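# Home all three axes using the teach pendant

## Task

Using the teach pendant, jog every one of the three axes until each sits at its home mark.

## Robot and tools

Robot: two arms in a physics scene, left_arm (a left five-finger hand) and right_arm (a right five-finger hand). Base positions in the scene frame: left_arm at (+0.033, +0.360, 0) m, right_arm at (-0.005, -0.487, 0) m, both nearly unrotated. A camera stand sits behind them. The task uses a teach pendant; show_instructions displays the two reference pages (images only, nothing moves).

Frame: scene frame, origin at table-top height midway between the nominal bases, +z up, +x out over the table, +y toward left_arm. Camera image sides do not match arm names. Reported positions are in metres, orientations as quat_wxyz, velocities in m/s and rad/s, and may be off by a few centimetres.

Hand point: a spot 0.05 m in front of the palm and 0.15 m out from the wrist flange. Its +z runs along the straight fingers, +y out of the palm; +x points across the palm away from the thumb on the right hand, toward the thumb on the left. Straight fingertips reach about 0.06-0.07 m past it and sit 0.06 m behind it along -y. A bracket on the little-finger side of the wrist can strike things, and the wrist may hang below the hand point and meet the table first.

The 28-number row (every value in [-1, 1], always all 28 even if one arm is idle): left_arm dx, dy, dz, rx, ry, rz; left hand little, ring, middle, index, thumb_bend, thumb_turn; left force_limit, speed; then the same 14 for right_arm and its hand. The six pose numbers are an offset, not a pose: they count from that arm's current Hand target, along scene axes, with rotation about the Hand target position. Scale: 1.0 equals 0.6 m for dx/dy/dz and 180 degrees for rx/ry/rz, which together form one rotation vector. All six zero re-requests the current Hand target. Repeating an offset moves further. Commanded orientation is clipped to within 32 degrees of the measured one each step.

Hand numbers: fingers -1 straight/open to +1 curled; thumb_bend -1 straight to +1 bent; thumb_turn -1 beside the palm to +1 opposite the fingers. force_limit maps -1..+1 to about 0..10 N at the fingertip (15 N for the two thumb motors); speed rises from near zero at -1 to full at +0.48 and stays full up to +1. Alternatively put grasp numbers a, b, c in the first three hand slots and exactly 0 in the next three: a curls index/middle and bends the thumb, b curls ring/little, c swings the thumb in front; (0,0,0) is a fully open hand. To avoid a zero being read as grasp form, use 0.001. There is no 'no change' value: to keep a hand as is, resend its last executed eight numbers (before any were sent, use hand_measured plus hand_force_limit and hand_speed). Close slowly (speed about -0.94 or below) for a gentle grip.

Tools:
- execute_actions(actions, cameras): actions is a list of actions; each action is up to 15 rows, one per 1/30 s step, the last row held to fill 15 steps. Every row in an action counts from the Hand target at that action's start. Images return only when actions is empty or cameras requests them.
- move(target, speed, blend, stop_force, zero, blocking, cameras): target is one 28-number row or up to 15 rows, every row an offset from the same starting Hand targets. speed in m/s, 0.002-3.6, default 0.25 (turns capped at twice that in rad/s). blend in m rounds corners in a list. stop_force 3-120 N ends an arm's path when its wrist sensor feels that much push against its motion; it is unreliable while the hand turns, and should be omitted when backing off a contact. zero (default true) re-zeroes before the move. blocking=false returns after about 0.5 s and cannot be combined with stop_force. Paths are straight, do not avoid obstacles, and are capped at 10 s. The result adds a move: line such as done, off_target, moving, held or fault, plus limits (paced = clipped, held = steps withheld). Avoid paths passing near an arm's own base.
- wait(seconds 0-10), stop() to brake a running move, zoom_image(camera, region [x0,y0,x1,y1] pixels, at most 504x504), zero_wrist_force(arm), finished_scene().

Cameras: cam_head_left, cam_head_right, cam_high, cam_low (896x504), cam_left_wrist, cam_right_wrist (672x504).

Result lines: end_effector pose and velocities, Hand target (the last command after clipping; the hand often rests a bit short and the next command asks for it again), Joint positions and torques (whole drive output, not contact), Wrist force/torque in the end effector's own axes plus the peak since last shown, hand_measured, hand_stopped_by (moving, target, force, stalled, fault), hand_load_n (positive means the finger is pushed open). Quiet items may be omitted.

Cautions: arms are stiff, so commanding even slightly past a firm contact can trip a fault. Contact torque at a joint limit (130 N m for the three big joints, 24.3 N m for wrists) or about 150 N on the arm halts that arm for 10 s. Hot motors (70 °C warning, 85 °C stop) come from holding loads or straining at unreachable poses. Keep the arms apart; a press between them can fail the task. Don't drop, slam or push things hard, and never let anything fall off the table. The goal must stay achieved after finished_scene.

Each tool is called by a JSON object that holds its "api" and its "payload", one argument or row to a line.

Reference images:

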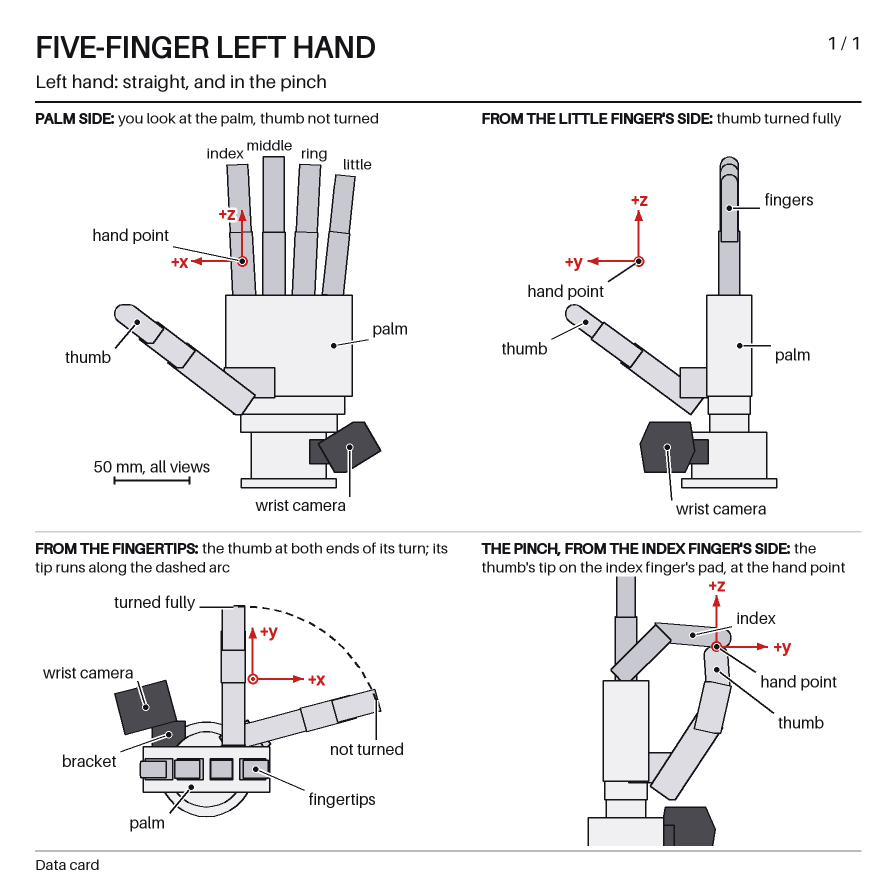

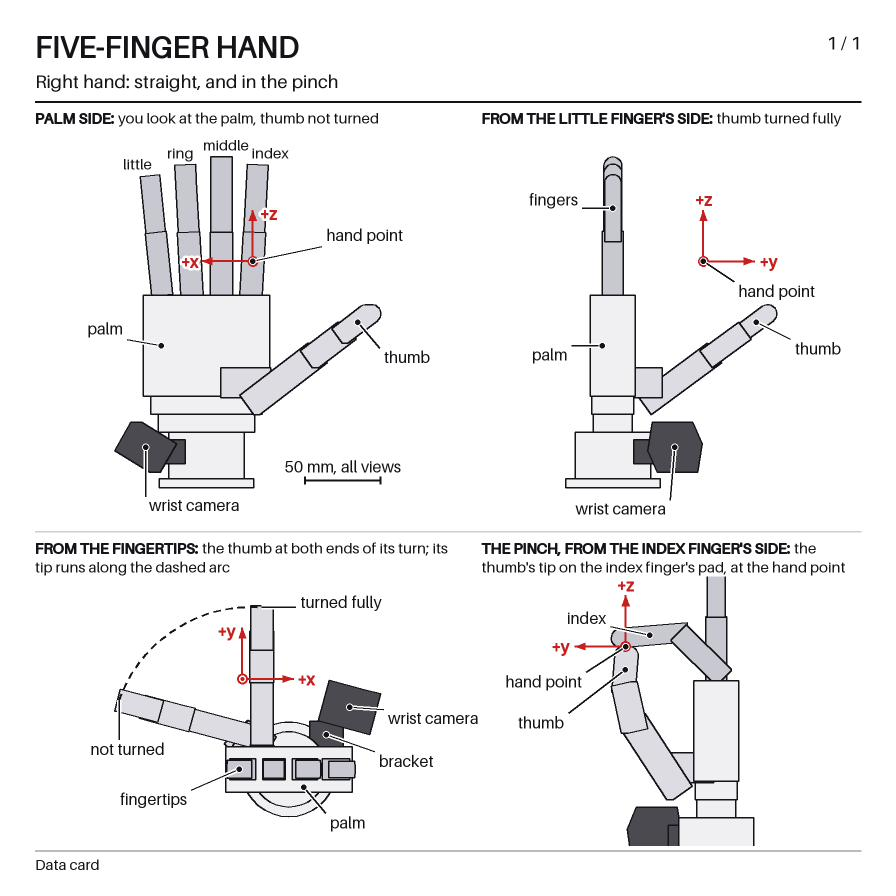

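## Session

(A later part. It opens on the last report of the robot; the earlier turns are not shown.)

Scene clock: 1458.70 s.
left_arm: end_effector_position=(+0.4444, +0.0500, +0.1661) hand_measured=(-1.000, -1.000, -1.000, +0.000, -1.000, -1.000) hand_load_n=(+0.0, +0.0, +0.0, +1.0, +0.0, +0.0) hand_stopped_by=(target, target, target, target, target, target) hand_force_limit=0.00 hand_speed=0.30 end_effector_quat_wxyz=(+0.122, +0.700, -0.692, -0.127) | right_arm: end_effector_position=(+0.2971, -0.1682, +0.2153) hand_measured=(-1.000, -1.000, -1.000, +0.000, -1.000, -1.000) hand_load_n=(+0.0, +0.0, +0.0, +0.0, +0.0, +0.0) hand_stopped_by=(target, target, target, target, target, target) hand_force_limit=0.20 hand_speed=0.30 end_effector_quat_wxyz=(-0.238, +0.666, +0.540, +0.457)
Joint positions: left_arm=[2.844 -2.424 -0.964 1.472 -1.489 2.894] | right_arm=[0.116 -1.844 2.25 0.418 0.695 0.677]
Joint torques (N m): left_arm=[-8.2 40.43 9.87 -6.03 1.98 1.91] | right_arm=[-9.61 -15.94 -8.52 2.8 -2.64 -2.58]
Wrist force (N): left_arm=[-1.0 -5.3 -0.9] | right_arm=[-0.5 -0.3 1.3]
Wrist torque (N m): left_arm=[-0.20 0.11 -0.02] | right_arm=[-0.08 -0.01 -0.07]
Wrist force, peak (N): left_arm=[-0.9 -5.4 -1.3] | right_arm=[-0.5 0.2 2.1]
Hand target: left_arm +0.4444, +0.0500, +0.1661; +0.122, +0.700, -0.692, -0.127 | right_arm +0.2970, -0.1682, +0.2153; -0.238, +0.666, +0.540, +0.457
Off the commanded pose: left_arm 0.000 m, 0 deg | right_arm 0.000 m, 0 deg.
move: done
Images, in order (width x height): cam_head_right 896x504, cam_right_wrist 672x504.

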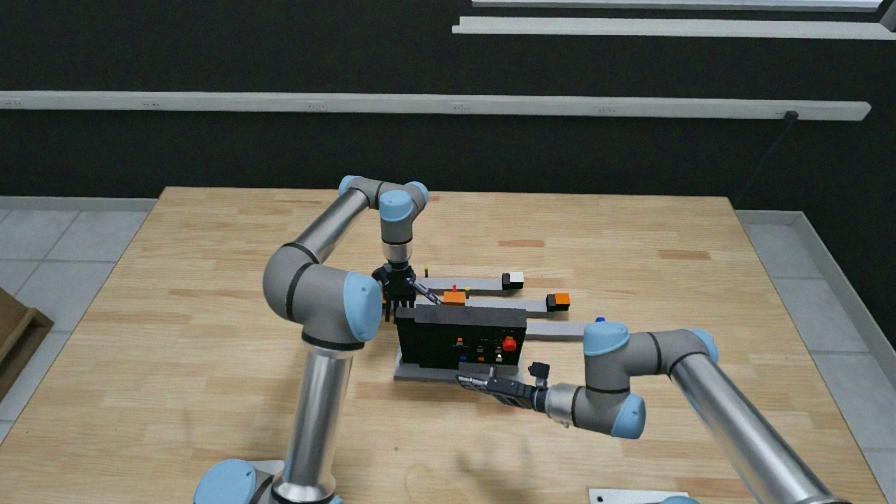

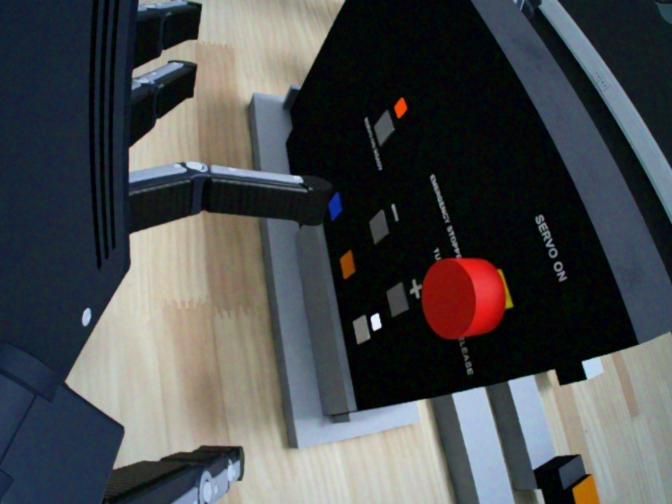

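{"api": "move", "payload": {
  "target": [0.002,0,0,0,0,0,-1,-1,-1,0.0,-1,-1,0,0.3,0,0,0,0,0,0,-1,-1,-1,0.0,-1,-1,0.2,0.3],
  "speed": 0.02,
  "cameras": ["cam_right_wrist"]
}}

{"api": "move", "payload": {
  "target": [-0.001,0,0,0,0,0,-1,-1,-1,0.0,-1,-1,0,0.3,0,0,0,0,0,0,-1,-1,-1,0.0,-1,-1,0.2,0.3],
  "speed": 0.02,
  "cameras": ["cam_right_wrist"]
}}

{"api": "move", "payload": {
  "target": [-0.002,0,0,0,0,0,-1,-1,-1,0.0,-1,-1,0,0.3,0,0,0,0,0,0,-1,-1,-1,0.0,-1,-1,0.2,0.3],
  "speed": 0.02,
  "cameras": ["cam_right_wrist"]
}}

{"api": "move", "payload": {
  "target": [-0.001,0,0,0,0,0,-1,-1,-1,0.0,-1,-1,0,0.3,0,0,0,0,0,0,-1,-1,-1,0.0,-1,-1,0.2,0.3],
  "speed": 0.02,
  "cameras": ["cam_right_wrist"]
}}

Scene clock: 1475.93 s.
left_arm: end_effector_position=(+0.4455, +0.0500, +0.1661) hand_measured=(-1.000, -1.000, -1.000, +0.000, -1.000, -1.000) hand_load_n=(+0.0, +0.0, +0.0, +0.5, +0.0, +0.0) hand_stopped_by=(target, target, target, target, target, target) hand_force_limit=0.00 hand_speed=0.30 end_effector_quat_wxyz=(+0.122, +0.700, -0.692, -0.127) | right_arm: end_effector_position=(+0.2970, -0.1682, +0.2153) hand_measured=(-1.000, -1.000, -1.000, +0.000, -1.000, -1.000) hand_load_n=(+0.0, +0.0, -0.5, +0.5, +0.0, +0.0) hand_stopped_by=(target, target, target, target, target, target) hand_force_limit=0.20 hand_speed=0.30 end_effector_quat_wxyz=(-0.238, +0.666, +0.540, +0.457)
Joint positions: left_arm=[2.844 -2.427 -0.959 1.47 -1.49 2.895] | right_arm=[0.116 -1.844 2.251 0.418 0.694 0.676]
Joint torques (N m): left_arm=[12.95 35.05 24.34 -5.95 -1.69 1.8] | right_arm=[-8.87 -11.43 -8.4 2.89 -2.66 -2.34]
Wrist force (N): left_arm=[-1.0 -4.2 0.2] | right_arm=[-0.5 -0.4 1.2]
Wrist torque (N m): left_arm=[-0.18 0.10 -0.05] | right_arm=[-0.09 -0.02 -0.08]
Wrist force, peak (N): left_arm=[-1.2 -5.4 -1.2] | right_arm=[-0.8 -0.2 1.6]
Hand target: left_arm +0.4456, +0.0500, +0.1661; +0.122, +0.700, -0.692, -0.127 | right_arm +0.2970, -0.1682, +0.2153; -0.238, +0.666, +0.540, +0.457
Off the commanded pose: left_arm 0.000 m, 0 deg | right_arm 0.000 m, 0 deg.
move: done
Images, in order (width x height): cam_right_wrist 672x504.

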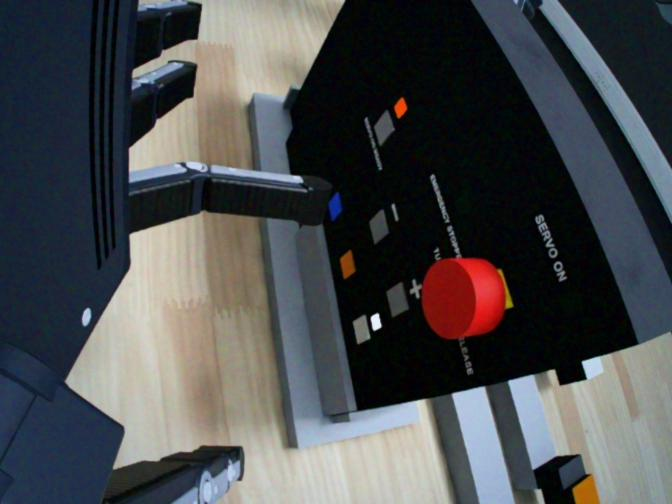

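Scene clock: 1476.63 s.
left_arm: end_effector_position=(+0.4450, +0.0501, +0.1660) hand_measured=(-1.000, -1.000, -1.000, +0.000, -1.000, -1.000) hand_load_n=(+0.0, +0.0, +0.0, +0.5, +0.0, +0.0) hand_stopped_by=(target, target, target, target, target, target) hand_force_limit=0.00 hand_speed=0.30 end_effector_quat_wxyz=(+0.122, +0.700, -0.692, -0.127) | right_arm: end_effector_position=(+0.2970, -0.1682, +0.2153) hand_measured=(-1.000, -1.000, -1.000, +0.000, -1.000, -1.000) hand_load_n=(-0.5, +0.0, +0.0, +0.0, +0.0, +0.0) hand_stopped_by=(target, target, target, target, target, target) hand_force_limit=0.20 hand_speed=0.30 end_effector_quat_wxyz=(-0.238, +0.666, +0.540, +0.457)
Joint positions: left_arm=[2.844 -2.425 -0.961 1.471 -1.49 2.895] | right_arm=[0.116 -1.844 2.251 0.418 0.694 0.676]
Joint torques (N m): left_arm=[-8.4 54.72 10.04 -0.9 0.16 -1.22] | right_arm=[-8.7 -6.98 -8.4 2.9 -2.72 -2.35]
Wrist force (N): left_arm=[0.3 -4.6 -0.9] | right_arm=[-0.6 -0.3 1.3]
Wrist torque (N m): left_arm=[-0.20 0.13 -0.05] | right_arm=[-0.08 -0.01 -0.08]
Wrist force, peak (N): left_arm=[0.0 -4.7 -1.0] | right_arm=[-0.7 -0.3 1.5]
Hand target: left_arm +0.4450, +0.0500, +0.1661; +0.122, +0.700, -0.692, -0.127 | right_arm +0.2970, -0.1682, +0.2153; -0.238, +0.666, +0.540, +0.457
Off the commanded pose: left_arm 0.000 m, 0 deg | right_arm 0.000 m, 0 deg.
move: done
Images, in order (width x height): cam_right_wrist 672x504.

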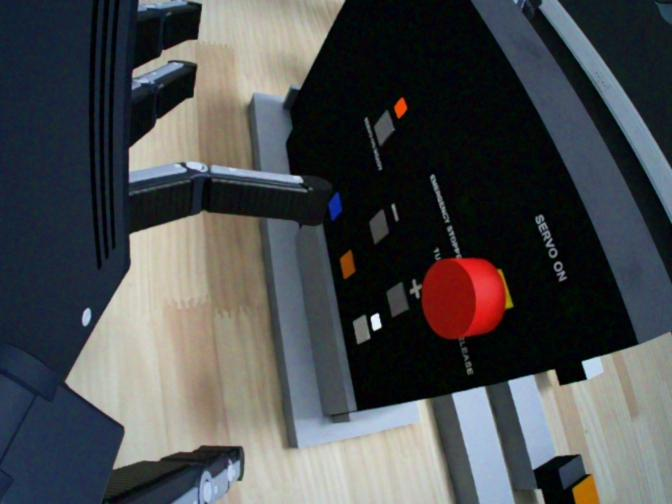

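Scene clock: 1477.33 s.
left_arm: end_effector_position=(+0.4438, +0.0500, +0.1661) hand_measured=(-1.000, -1.000, -1.000, +0.000, -1.000, -1.000) hand_load_n=(+0.5, +0.0, +0.0, +0.5, -0.5, +0.0) hand_stopped_by=(target, target, target, target, target, target) hand_force_limit=0.00 hand_speed=0.30 end_effector_quat_wxyz=(+0.122, +0.700, -0.692, -0.127) | right_arm: end_effector_position=(+0.2970, -0.1682, +0.2153) hand_measured=(-1.000, -1.000, -1.000, +0.000, -1.000, -1.000) hand_load_n=(+0.0, -0.5, +0.0, +0.0, +0.0, +0.0) hand_stopped_by=(target, target, target, target, target, target) hand_force_limit=0.20 hand_speed=0.30 end_effector_quat_wxyz=(-0.238, +0.666, +0.540, +0.457)
Joint positions: left_arm=[2.843 -2.422 -0.967 1.473 -1.489 2.894] | right_arm=[0.116 -1.844 2.251 0.418 0.694 0.676]
Joint torques (N m): left_arm=[-14.06 56.29 8.5 -0.66 2.37 -1.73] | right_arm=[-8.76 -1.67 -7.88 2.97 -2.61 -2.33]
Wrist force (N): left_arm=[0.6 -5.7 -1.2] | right_arm=[-0.6 -0.3 1.3]
Wrist torque (N m): left_arm=[-0.22 0.14 0.05] | right_arm=[-0.08 -0.01 -0.09]
Wrist force, peak (N): left_arm=[0.6 -5.7 -1.2] | right_arm=[-0.9 -0.2 1.3]
Hand target: left_arm +0.4438, +0.0500, +0.1661; +0.122, +0.700, -0.692, -0.127 | right_arm +0.2970, -0.1682, +0.2153; -0.238, +0.666, +0.540, +0.457
Off the commanded pose: left_arm 0.000 m, 0 deg | right_arm 0.000 m, 0 deg.
move: done
Images, in order (width x height): cam_right_wrist 672x504.

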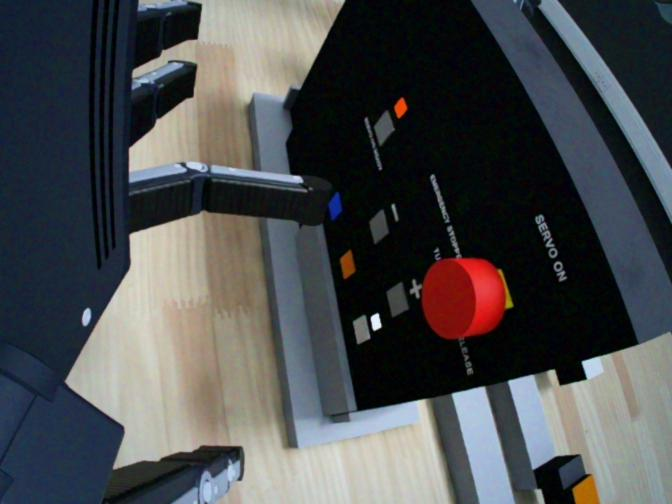

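Scene clock: 1478.03 s.
left_arm: end_effector_position=(+0.4432, +0.0500, +0.1661) hand_measured=(-1.000, -1.000, -1.000, +0.000, -1.000, -1.000) hand_load_n=(+0.0, +0.0, +0.0, +0.5, +0.0, +0.0) hand_stopped_by=(target, target, target, target, target, target) hand_force_limit=0.00 hand_speed=0.30 end_effector_quat_wxyz=(+0.122, +0.700, -0.692, -0.127) | right_arm: end_effector_position=(+0.2970, -0.1682, +0.2153) hand_measured=(-1.000, -1.000, -1.000, +0.000, -1.000, -1.000) hand_load_n=(+0.0, +0.0, +0.0, +0.0, +0.0, +0.5) hand_stopped_by=(target, target, target, target, target, target) hand_force_limit=0.20 hand_speed=0.30 end_effector_quat_wxyz=(-0.238, +0.666, +0.540, +0.457)
Joint positions: left_arm=[2.843 -2.421 -0.97 1.475 -1.489 2.894] | right_arm=[0.116 -1.844 2.251 0.418 0.694 0.676]
Joint torques (N m): left_arm=[-14.42 55.14 8.23 -1.04 2.34 -1.54] | right_arm=[-8.08 0.7 -7.95 2.8 -2.61 -2.14]
Wrist force (N): left_arm=[0.9 -7.8 -1.5] | right_arm=[-0.7 -0.4 1.4]
Wrist torque (N m): left_arm=[-0.19 0.11 0.12] | right_arm=[-0.10 0.00 -0.08]
Wrist force, peak (N): left_arm=[0.7 -7.7 -2.1] | right_arm=[-0.7 -0.2 1.5]
Hand target: left_arm +0.4432, +0.0500, +0.1661; +0.122, +0.700, -0.692, -0.127 | right_arm +0.2970, -0.1682, +0.2153; -0.238, +0.666, +0.540, +0.457
Off the commanded pose: left_arm 0.000 m, 0 deg | right_arm 0.000 m, 0 deg.
move: done
Images, in order (width x height): cam_right_wrist 672x504.

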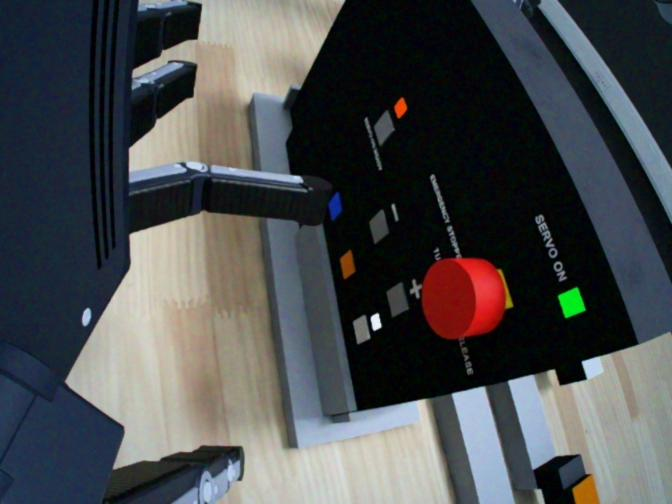

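{"api": "move", "payload": {
  "target": [
    [-0.0005,0,0,0,0,0,-1,-1,-1,0.0,-1,-1,0,0.3,0,-0.035,-0.1058,0,0,0,-1,-1,-1,0.0,-1,-1,0.2,0.3],
    [-0.0005,0,0,0,0,0,-1,-1,-1,0.0,-1,-1,0,0.3,0.08,-0.035,-0.1058,0,0,0,-1,-1,-1,0.0,-1,-1,0.2,0.3]
  ],
  "speed": 0.15,
  "blend": [0.005,0],
  "cameras": ["cam_right_wrist", "cam_high"]
}}

Scene clock: 1527.80 s.
left_arm: end_effector_position=(+0.4429, +0.0500, +0.1661) hand_measured=(-1.000, -1.000, -1.000, +0.000, -1.000, -1.000) hand_load_n=(+0.0, +0.0, +0.0, +0.5, +0.0, +0.0) hand_stopped_by=(target, target, target, target, target, target) hand_force_limit=0.00 hand_speed=0.30 end_effector_quat_wxyz=(+0.122, +0.700, -0.692, -0.127) | right_arm: end_effector_position=(+0.3449, -0.1892, +0.1518) hand_measured=(-1.000, -1.000, -1.000, +0.000, -1.000, -1.000) hand_load_n=(+0.0, +0.0, +0.0, +0.0, +0.0, +0.0) hand_stopped_by=(target, target, target, target, target, target) hand_force_limit=0.20 hand_speed=0.30 end_effector_quat_wxyz=(-0.238, +0.666, +0.540, +0.457)
Joint positions: left_arm=[2.843 -2.42 -0.971 1.475 -1.489 2.894] | right_arm=[-0.007 -1.626 2.295 0.28 0.616 0.52]
Joint torques (N m): left_arm=[-16.18 54.78 6.48 -1.68 2.7 -1.51] | right_arm=[7.74 -2.01 -19.83 -0.35 0.69 2.78]
Wrist force (N): left_arm=[0.9 -11.6 -2.8] | right_arm=[-0.4 -0.1 1.2]
Wrist torque (N m): left_arm=[-0.23 0.14 0.15] | right_arm=[-0.03 -0.03 -0.19]
Wrist force, peak (N): left_arm=[0.7 -11.4 -3.8] | right_arm=[-0.6 0.8 1.6]
Hand target: left_arm +0.4429, +0.0500, +0.1661; +0.122, +0.700, -0.692, -0.127 | right_arm +0.3450, -0.1892, +0.1518; -0.238, +0.666, +0.540, +0.457
Off the commanded pose: left_arm 0.000 m, 0 deg | right_arm 0.000 m, 0 deg.
move: done
Images, in order (width x height): cam_high 896x504, cam_right_wrist 672x504.

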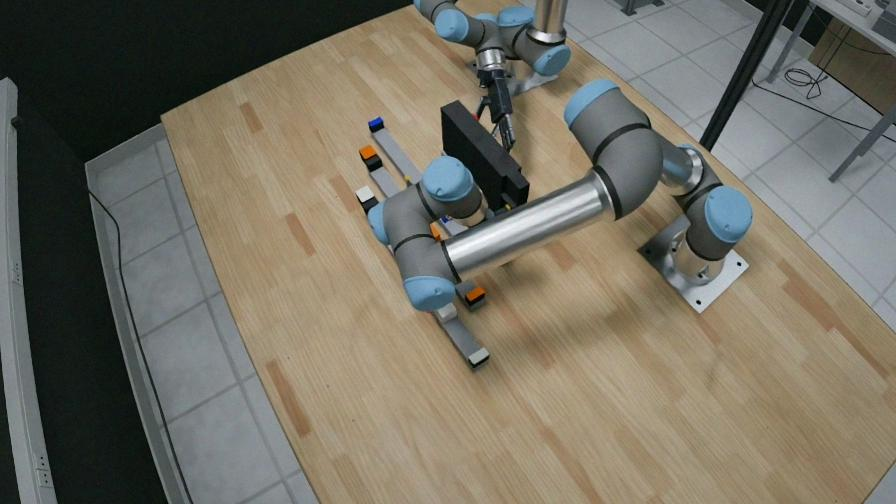

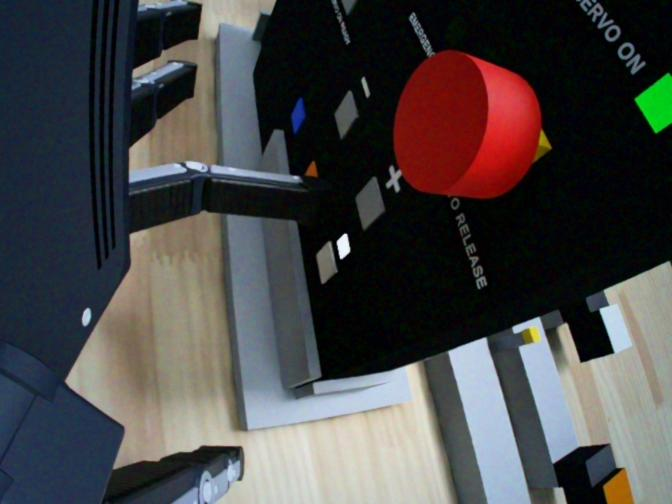

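{"api": "execute_actions", "payload": {
  "actions": [],
  "cameras": ["cam_low", "cam_head_left", "cam_head_right", "cam_left_wrist"]
}}

{"api": "zoom_image", "payload": {
  "camera": "cam_low",
  "region": [290, 260, 620, 380]
}}

{"api": "zoom_image", "payload": {
  "camera": "cam_head_right",
  "region": [330, 240, 620, 400]
}}

Scene clock: 1539.60 s.
left_arm: end_effector_position=(+0.4429, +0.0500, +0.1661) hand_measured=(-1.000, -1.000, -1.000, +0.000, -1.000, -1.000) hand_load_n=(+0.0, +0.0, +0.0, +0.5, +0.0, +0.0) hand_stopped_by=(target, target, target, target, target, target) hand_force_limit=0.00 hand_speed=0.30 end_effector_quat_wxyz=(+0.122, +0.700, -0.692, -0.127) | right_arm: end_effector_position=(+0.3450, -0.1892, +0.1518) hand_measured=(-1.000, -1.000, -1.000, +0.000, -1.000, -1.000) hand_load_n=(+0.0, +0.0, +0.0, +0.0, +0.0, +0.0) hand_stopped_by=(target, target, target, target, target, target) hand_force_limit=0.20 hand_speed=0.30 end_effector_quat_wxyz=(-0.238, +0.666, +0.540, +0.457)
Joint positions: left_arm=[2.843 -2.42 -0.971 1.475 -1.489 2.894] | right_arm=[-0.007 -1.626 2.295 0.279 0.616 0.52]
Joint velocities: within noise
Joint torques (N m): left_arm=[-15.52 54.87 6.67 -1.78 2.4 -1.44] | right_arm=[8.45 -2.19 -21.51 -0.61 0.68 2.5]
Motor temperatures (°C): left_arm=[30 35 35 38 38 37] | right_arm=[27 34 32 41 40 34]
Wrist force (N): left_arm=[0.8 -11.3 -3.8] | right_arm=[-0.2 -0.2 1.5]
Wrist torque (N m): left_arm=[-0.18 0.14 0.14] | right_arm=[-0.07 -0.05 -0.18]
Wrist force, peak (N): left_arm=[0.9 -11.5 -3.7] | right_arm=[-0.3 -0.3 1.6]
Hand target: left_arm +0.4429, +0.0500, +0.1661; +0.122, +0.700, -0.692, -0.127 | right_arm +0.3450, -0.1892, +0.1518; -0.238, +0.666, +0.540, +0.457
Off the commanded pose: left_arm 0.000 m, 0 deg | right_arm 0.000 m, 0 deg.
Images, in order (width x height): cam_head_left 896x504, cam_head_right 896x504, cam_low 896x504, cam_left_wrist 672x504.

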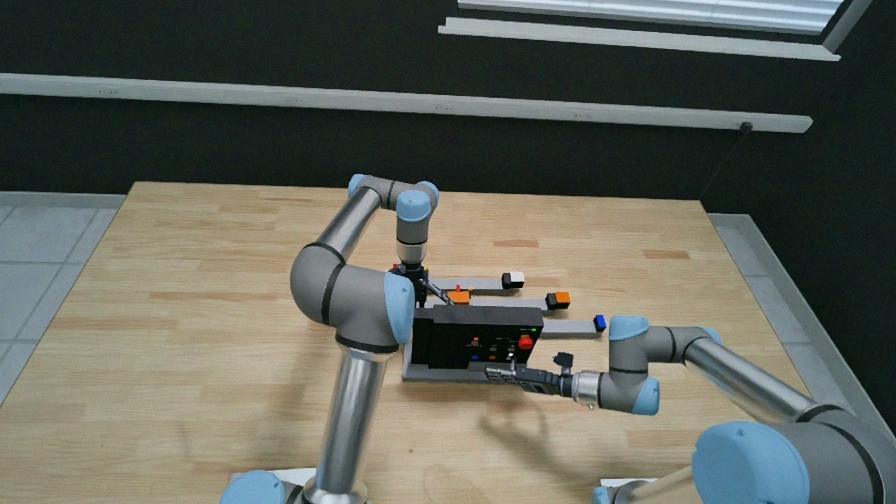

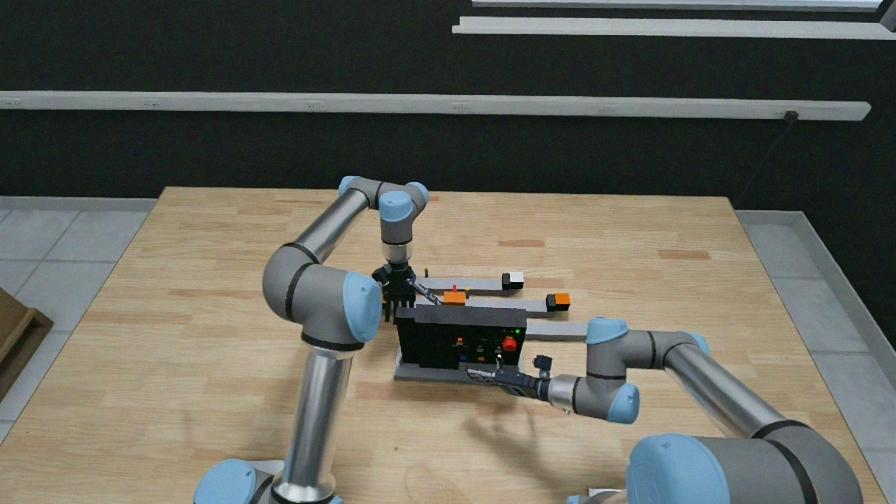

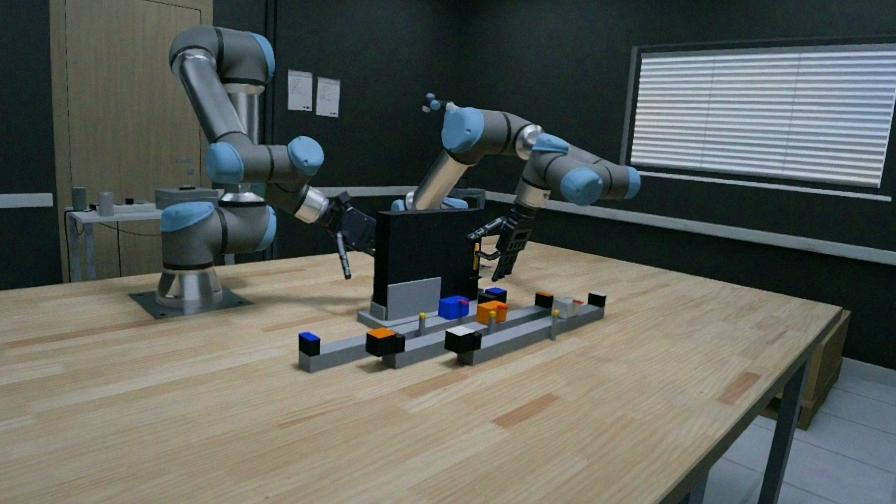

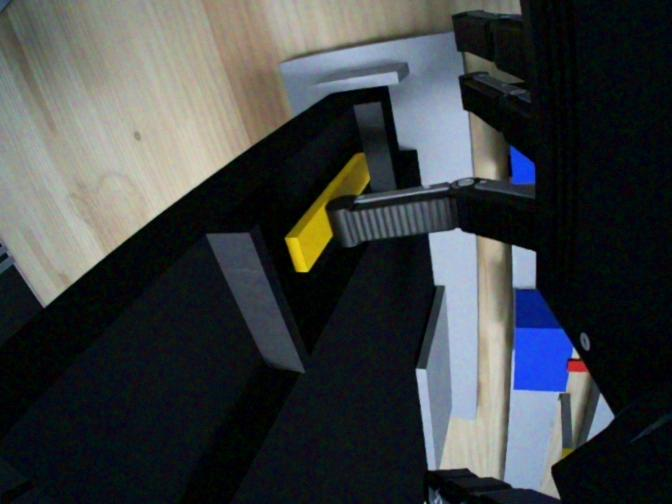

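Scaled by 1.527 from the camera's 896x504 image, which has a finer 1280x720 frame.

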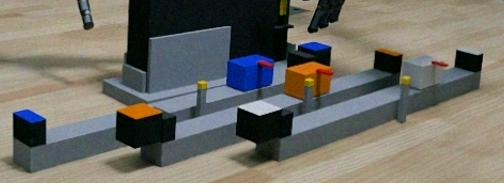

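Scaled by 1.738 from the camera's 896x504 image, which has a finer 1280x720 frame.

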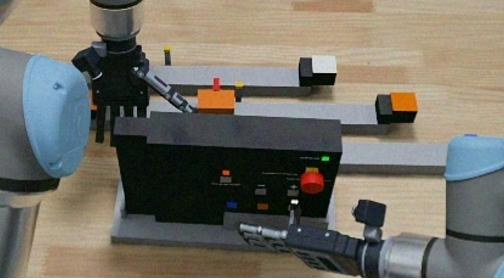

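{"api": "move", "payload": {
  "target": [0,0,0,0,0,0,-1,-1,-1,0.0,-1,-1,0,0.3,0.06,0,0,0,0,0,-1,-1,-1,0.0,-1,-1,0.2,0.3],
  "speed": 0.03,
  "stop_force": 4,
  "cameras": ["cam_right_wrist", "cam_low"]
}}

{"api": "move", "payload": {
  "target": [0,0,0,0,0,0,-1,-1,-1,0.0,-1,-1,0,0.3,-0.02,0,0,0,0,0,-1,-1,-1,0.0,-1,-1,0.2,0.3],
  "speed": 0.1,
  "cameras": ["cam_low"]
}}

{"api": "zoom_image", "payload": {
  "camera": "cam_low",
  "region": [290, 260, 620, 380]
}}

Scene clock: 1552.83 s.
left_arm: end_effector_position=(+0.4429, +0.0500, +0.1661) hand_measured=(-1.000, -1.000, -1.000, +0.000, -1.000, -1.000) hand_load_n=(+0.0, +0.0, +0.0, +0.5, +0.0, +0.0) hand_stopped_by=(target, target, target, target, target, target) hand_force_limit=0.00 hand_speed=0.30 end_effector_quat_wxyz=(+0.122, +0.700, -0.692, -0.127) | right_arm: end_effector_position=(+0.3658, -0.1893, +0.1519) hand_measured=(-1.000, -1.000, -1.000, +0.000, -1.000, -1.000) hand_load_n=(+0.0, +0.0, +0.0, -0.5, +0.0, +0.0) hand_stopped_by=(target, target, target, target, target, target) hand_force_limit=0.20 hand_speed=0.30 end_effector_quat_wxyz=(-0.238, +0.666, +0.540, +0.457)
Joint positions: left_arm=[2.843 -2.42 -0.971 1.475 -1.489 2.894] | right_arm=[-0.005 -1.576 2.247 0.276 0.617 0.522]
Joint torques (N m): left_arm=[-13.86 55.66 5.71 -2.13 2.23 -1.5] | right_arm=[-9.42 -24.04 -6.63 1.33 -0.69 -2.34]
Wrist force (N): left_arm=[0.7 -11.5 -3.4] | right_arm=[-0.1 -2.7 0.0]
Wrist torque (N m): left_arm=[-0.19 0.15 0.13] | right_arm=[-0.06 -0.09 -0.15]
Wrist force, peak (N): left_arm=[0.9 -11.6 -3.6] | right_arm=[0.0 -11.0 -3.1]
Hand target: left_arm +0.4429, +0.0500, +0.1661; +0.122, +0.700, -0.692, -0.127 | right_arm +0.3658, -0.1893, +0.1519; -0.238, +0.666, +0.540, +0.457 (not the last commanded pose)
Off the commanded pose: left_arm 0.000 m, 0 deg | right_arm 0.015 m, 0 deg.
move: contact (right_arm)
Images, in order (width x height): cam_low 896x504, cam_right_wrist 672x504.

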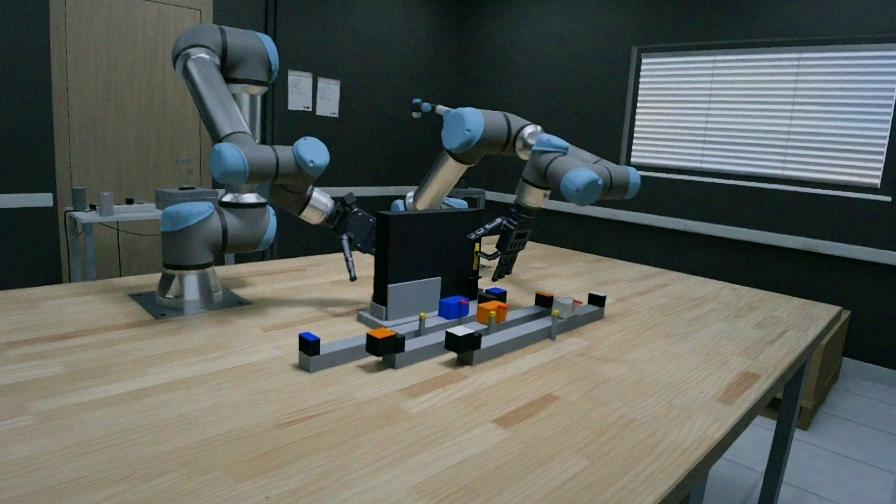

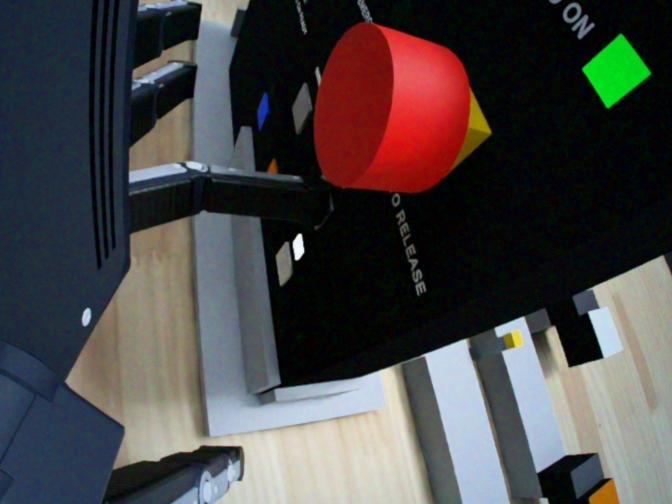

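Scene clock: 1553.67 s.
left_arm: end_effector_position=(+0.4429, +0.0500, +0.1661) hand_measured=(-1.000, -1.000, -1.000, +0.000, -1.000, -1.000) hand_load_n=(+0.0, +0.0, +0.0, +0.5, +0.0, +0.0) hand_stopped_by=(target, target, target, target, target, target) hand_force_limit=0.00 hand_speed=0.30 end_effector_quat_wxyz=(+0.122, +0.700, -0.692, -0.127) | right_arm: end_effector_position=(+0.3539, -0.1893, +0.1519) hand_measured=(-1.000, -1.000, -1.000, +0.000, -1.000, -1.000) hand_load_n=(+0.0, +0.0, +0.0, +0.0, +0.0, +0.0) hand_stopped_by=(target, target, target, target, target, target) hand_force_limit=0.20 hand_speed=0.30 end_effector_quat_wxyz=(-0.238, +0.666, +0.540, +0.457)
Joint positions: left_arm=[2.843 -2.42 -0.971 1.475 -1.489 2.894] | right_arm=[-0.006 -1.604 2.275 0.278 0.617 0.521]
Joint torques (N m): left_arm=[-15.82 54.77 6.99 -1.97 2.36 -1.68] | right_arm=[-8.26 -22.53 -7.76 3.25 -2.9 -2.25]
Wrist force (N): left_arm=[0.9 -11.0 -3.7] | right_arm=[-0.1 -0.3 1.2]
Wrist torque (N m): left_arm=[-0.15 0.12 0.14] | right_arm=[-0.07 -0.05 -0.08]
Wrist force, peak (N): left_arm=[0.7 -11.3 -3.9] | right_arm=[-0.7 -2.9 0.1]
Hand target: left_arm +0.4429, +0.0500, +0.1661; +0.122, +0.700, -0.692, -0.127 | right_arm +0.3538, -0.1893, +0.1519; -0.238, +0.666, +0.540, +0.457
Off the commanded pose: left_arm 0.000 m, 0 deg | right_arm 0.000 m, 0 deg.
move: done
Images, in order (width x height): cam_low 896x504.

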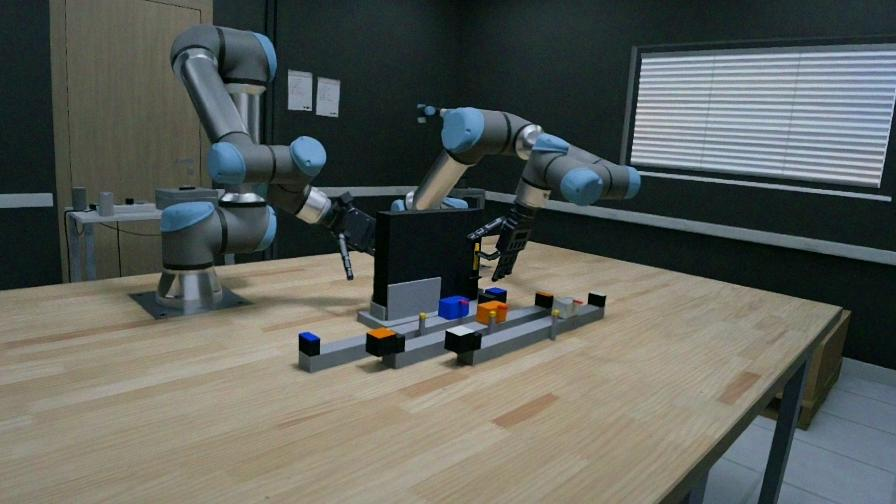

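Scaled by 1.527 from the camera's 896x504 image, which has a finer 1280x720 frame.

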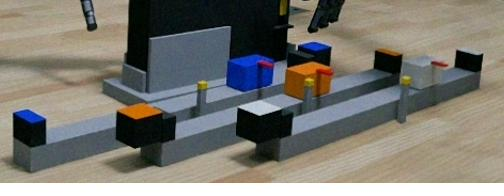

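{"api": "zoom_image", "payload": {
  "camera": "cam_low",
  "region": [530, 280, 620, 345]
}}

Scaled by 5.600 from the camera's 896x504 image, which has a finer 1280x720 frame.

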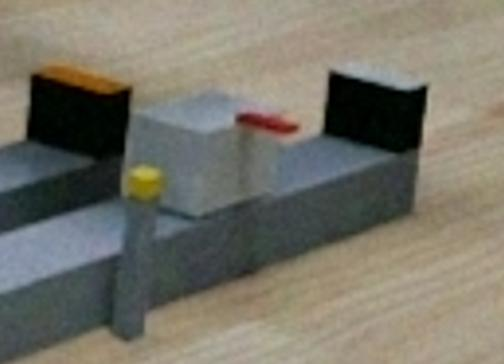

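{"api": "move", "payload": {
  "target": [0,0,0,0,0,0,-1,-1,-1,0.0,-1,-1,0,0.3,0.023,0,0,0,0,0,-1,-1,-1,0.0,-1,-1,0.2,0.3],
  "speed": 0.03,
  "cameras": ["cam_low"]
}}

{"api": "move", "payload": {
  "target": [0,0,0,0,0,0,-1,-1,-1,0.0,-1,-1,0,0.3,-0.023,0,0,0,0,0,-1,-1,-1,0.0,-1,-1,0.2,0.3],
  "speed": 0.1,
  "cameras": ["cam_low"]
}}

{"api": "zoom_image", "payload": {
  "camera": "cam_low",
  "region": [530, 280, 620, 345]
}}

Scene clock: 1565.37 s.
left_arm: end_effector_position=(+0.4429, +0.0500, +0.1661) hand_measured=(-1.000, -1.000, -1.000, +0.000, -1.000, -1.000) hand_load_n=(+0.0, +0.0, +0.0, +0.5, +0.0, +0.0) hand_stopped_by=(target, target, target, target, target, target) hand_force_limit=0.00 hand_speed=0.30 end_effector_quat_wxyz=(+0.122, +0.700, -0.692, -0.127) | right_arm: end_effector_position=(+0.3674, -0.1892, +0.1518) hand_measured=(-1.000, -1.000, -1.000, +0.000, -1.000, -1.000) hand_load_n=(+0.0, +0.0, +0.0, -2.5, +0.0, +0.0) hand_stopped_by=(target, target, target, target, target, target) hand_force_limit=0.20 hand_speed=0.30 end_effector_quat_wxyz=(-0.238, +0.666, +0.540, +0.457)
Joint positions: left_arm=[2.843 -2.42 -0.971 1.475 -1.489 2.894] | right_arm=[-0.005 -1.572 2.243 0.276 0.617 0.522]
Joint torques (N m): left_arm=[-15.02 53.99 7.24 -2.87 2.39 -1.32] | right_arm=[1.69 -3.67 -29.31 -3.99 2.55 1.77]
Wrist force (N): left_arm=[0.9 -11.5 -3.1] | right_arm=[-0.3 -25.3 -9.1]
Wrist torque (N m): left_arm=[-0.17 0.14 0.14] | right_arm=[-0.23 -0.10 -0.26]
Wrist force, peak (N): left_arm=[0.7 -11.6 -3.9] | right_arm=[-0.3 -25.3 -9.1]
Hand target: left_arm +0.4429, +0.0500, +0.1661; +0.122, +0.700, -0.692, -0.127 | right_arm +0.3676, -0.1893, +0.1519; -0.238, +0.666, +0.540, +0.457
Off the commanded pose: left_arm 0.000 m, 0 deg | right_arm 0.000 m, 0 deg.
move: done
Images, in order (width x height): cam_low 896x504.

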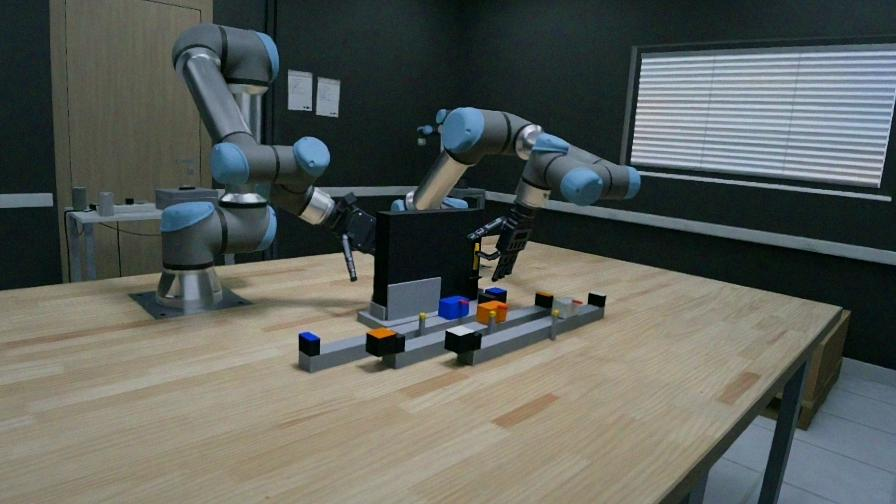

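Scene clock: 1566.23 s.
left_arm: end_effector_position=(+0.4429, +0.0500, +0.1661) hand_measured=(-1.000, -1.000, -1.000, +0.000, -1.000, -1.000) hand_load_n=(+0.0, +0.0, +0.0, +0.5, -0.5, +0.0) hand_stopped_by=(target, target, target, target, target, target) hand_force_limit=0.00 hand_speed=0.30 end_effector_quat_wxyz=(+0.122, +0.700, -0.692, -0.127) | right_arm: end_effector_position=(+0.3539, -0.1893, +0.1519) hand_measured=(-1.000, -1.000, -1.000, +0.000, -1.000, -1.000) hand_load_n=(+0.0, +0.0, +0.0, +0.0, +0.0, +0.0) hand_stopped_by=(target, target, target, target, target, target) hand_force_limit=0.20 hand_speed=0.30 end_effector_quat_wxyz=(-0.238, +0.666, +0.540, +0.457)
Joint positions: left_arm=[2.843 -2.42 -0.971 1.475 -1.489 2.894] | right_arm=[-0.006 -1.604 2.275 0.278 0.617 0.521]
Joint torques (N m): left_arm=[-14.8 54.64 6.75 -2.9 2.44 -1.1] | right_arm=[-8.55 -21.79 -5.6 3.27 -2.9 -2.32]
Wrist force (N): left_arm=[0.9 -11.1 -2.9] | right_arm=[-0.4 0.0 1.4]
Wrist torque (N m): left_arm=[-0.16 0.14 0.13] | right_arm=[-0.03 -0.04 -0.07]
Wrist force, peak (N): left_arm=[1.0 -11.5 -3.6] | right_arm=[-0.2 -26.5 -9.7]
Hand target: left_arm +0.4429, +0.0500, +0.1661; +0.122, +0.700, -0.692, -0.127 | right_arm +0.3538, -0.1893, +0.1519; -0.238, +0.666, +0.540, +0.457
Off the commanded pose: left_arm 0.000 m, 0 deg | right_arm 0.000 m, 0 deg.
move: done
Images, in order (width x height): cam_low 896x504.

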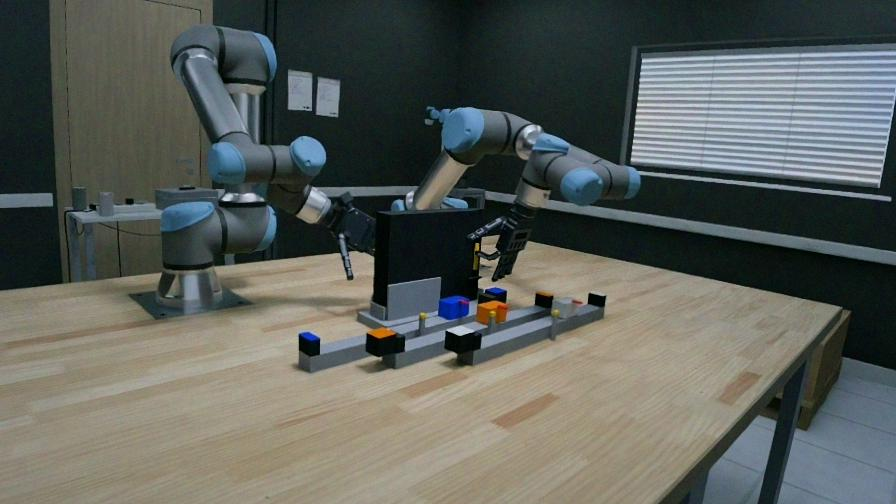

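Scaled by 5.600 from the camera's 896x504 image, which has a finer 1280x720 frame.

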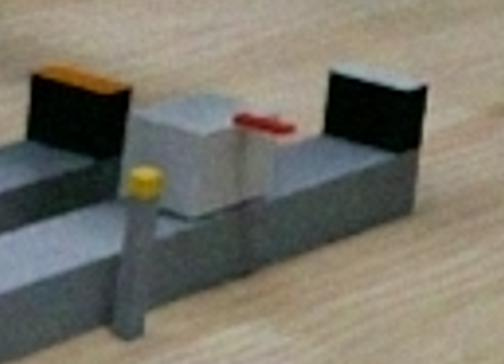

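{"api": "move", "payload": {
  "target": [0,0,0,0,0,0,-1,-1,-1,0.0,-1,-1,0,0.3,0.0207,0,0,0,0,0,-1,-1,-1,0.0,-1,-1,0.2,0.3],
  "speed": 0.03,
  "cameras": ["cam_low"]
}}

{"api": "wait", "payload": {
  "seconds": 0.5,
  "cameras": ["cam_low"]
}}

{"api": "zoom_image", "payload": {
  "camera": "cam_low",
  "region": [530, 280, 620, 345]
}}

Scene clock: 1578.30 s.
left_arm: end_effector_position=(+0.4429, +0.0500, +0.1661) hand_measured=(-1.000, -1.000, -1.000, +0.000, -1.000, -1.000) hand_load_n=(+0.0, +0.0, +0.0, +0.5, +0.0, +0.0) hand_stopped_by=(target, target, target, target, target, target) hand_force_limit=0.00 hand_speed=0.30 end_effector_quat_wxyz=(+0.122, +0.700, -0.692, -0.127) | right_arm: end_effector_position=(+0.3661, -0.1893, +0.1518) hand_measured=(-1.000, -1.000, -1.000, +0.000, -1.000, -1.000) hand_load_n=(+0.0, -0.5, +0.0, -0.5, +0.0, +0.0) hand_stopped_by=(target, target, target, target, target, target) hand_force_limit=0.20 hand_speed=0.30 end_effector_quat_wxyz=(-0.238, +0.666, +0.540, +0.457)
Joint positions: left_arm=[2.843 -2.42 -0.971 1.475 -1.489 2.894] | right_arm=[-0.005 -1.575 2.246 0.276 0.617 0.522]
Joint torques (N m): left_arm=[-15.79 54.1 7.16 -3.81 2.62 -1.01] | right_arm=[7.41 -3.62 -21.28 -1.12 0.95 2.38]
Wrist force (N): left_arm=[0.7 -11.3 -3.7] | right_arm=[0.0 -3.0 -0.4]
Wrist torque (N m): left_arm=[-0.19 0.15 0.14] | right_arm=[-0.05 -0.04 -0.18]
Wrist force, peak (N): left_arm=[0.7 -11.4 -3.9] | right_arm=[-0.6 -3.4 -0.1]
Hand target: left_arm +0.4429, +0.0500, +0.1661; +0.122, +0.700, -0.692, -0.127 | right_arm +0.3662, -0.1893, +0.1519; -0.238, +0.666, +0.540, +0.457
Off the commanded pose: left_arm 0.000 m, 0 deg | right_arm 0.000 m, 0 deg.
move: done
Images, in order (width x height): cam_low 896x504.

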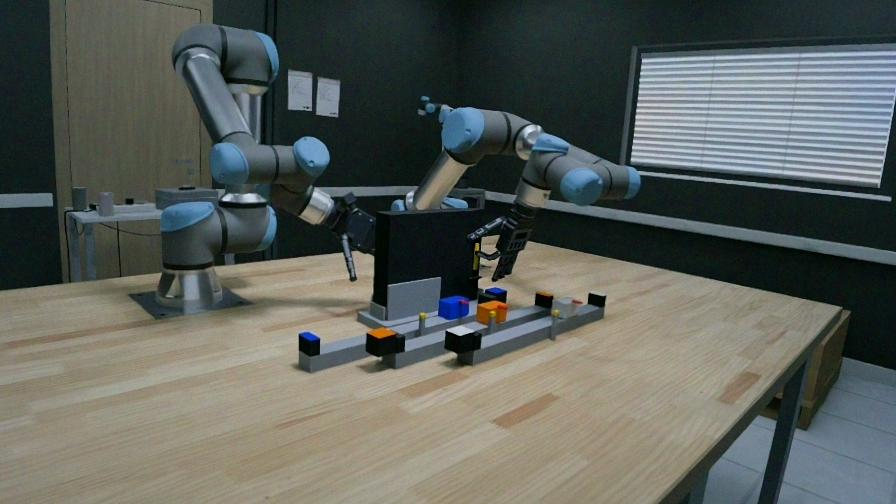

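Scene clock: 1578.80 s.
left_arm: end_effector_position=(+0.4429, +0.0500, +0.1661) hand_measured=(-1.000, -1.000, -1.000, +0.000, -1.000, -1.000) hand_load_n=(+0.0, +0.0, +0.0, +0.5, +0.0, +0.0) hand_stopped_by=(target, target, target, target, target, target) hand_force_limit=0.00 hand_speed=0.30 end_effector_quat_wxyz=(+0.122, +0.700, -0.692, -0.127) | right_arm: end_effector_position=(+0.3662, -0.1893, +0.1519) hand_measured=(-1.000, -1.000, -1.000, +0.000, -1.000, -1.000) hand_load_n=(+0.0, -0.5, +0.0, -0.5, +0.0, +0.0) hand_stopped_by=(target, target, target, target, target, target) hand_force_limit=0.20 hand_speed=0.30 end_effector_quat_wxyz=(-0.238, +0.666, +0.540, +0.457)
Joint positions: left_arm=[2.843 -2.42 -0.971 1.475 -1.489 2.894] | right_arm=[-0.005 -1.575 2.246 0.276 0.617 0.522]
Joint torques (N m): left_arm=[-15.15 54.55 7.16 -3.98 2.37 -1.43] | right_arm=[8.21 -5.13 -22.47 -1.14 1.03 2.25]
Wrist force (N): left_arm=[0.9 -11.1 -3.3] | right_arm=[-0.3 -3.7 -0.5]
Wrist torque (N m): left_arm=[-0.16 0.13 0.14] | right_arm=[-0.08 -0.07 -0.17]
Wrist force, peak (N): left_arm=[0.7 -11.3 -3.8] | right_arm=[-0.9 -4.0 -0.2]
Hand target: left_arm +0.4429, +0.0500, +0.1661; +0.122, +0.700, -0.692, -0.127 | right_arm +0.3662, -0.1893, +0.1519; -0.238, +0.666, +0.540, +0.457
Off the commanded pose: left_arm 0.000 m, 0 deg | right_arm 0.000 m, 0 deg.
wait: 0.50 s; at rest by 0.17 s
Images, in order (width x height): cam_low 896x504.

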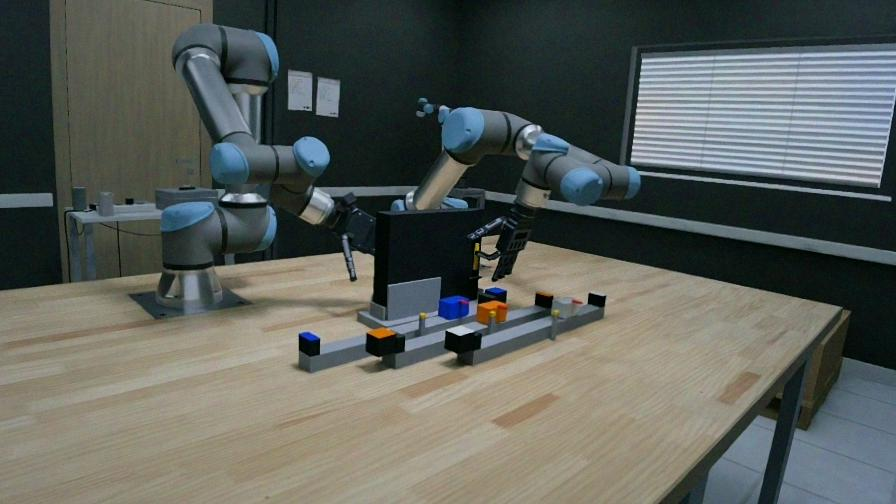

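Scaled by 5.600 from the camera's 896x504 image, which has a finer 1280x720 frame.

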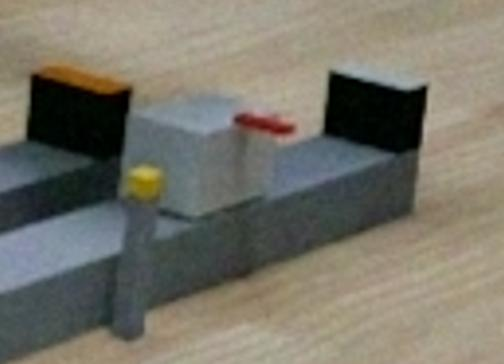

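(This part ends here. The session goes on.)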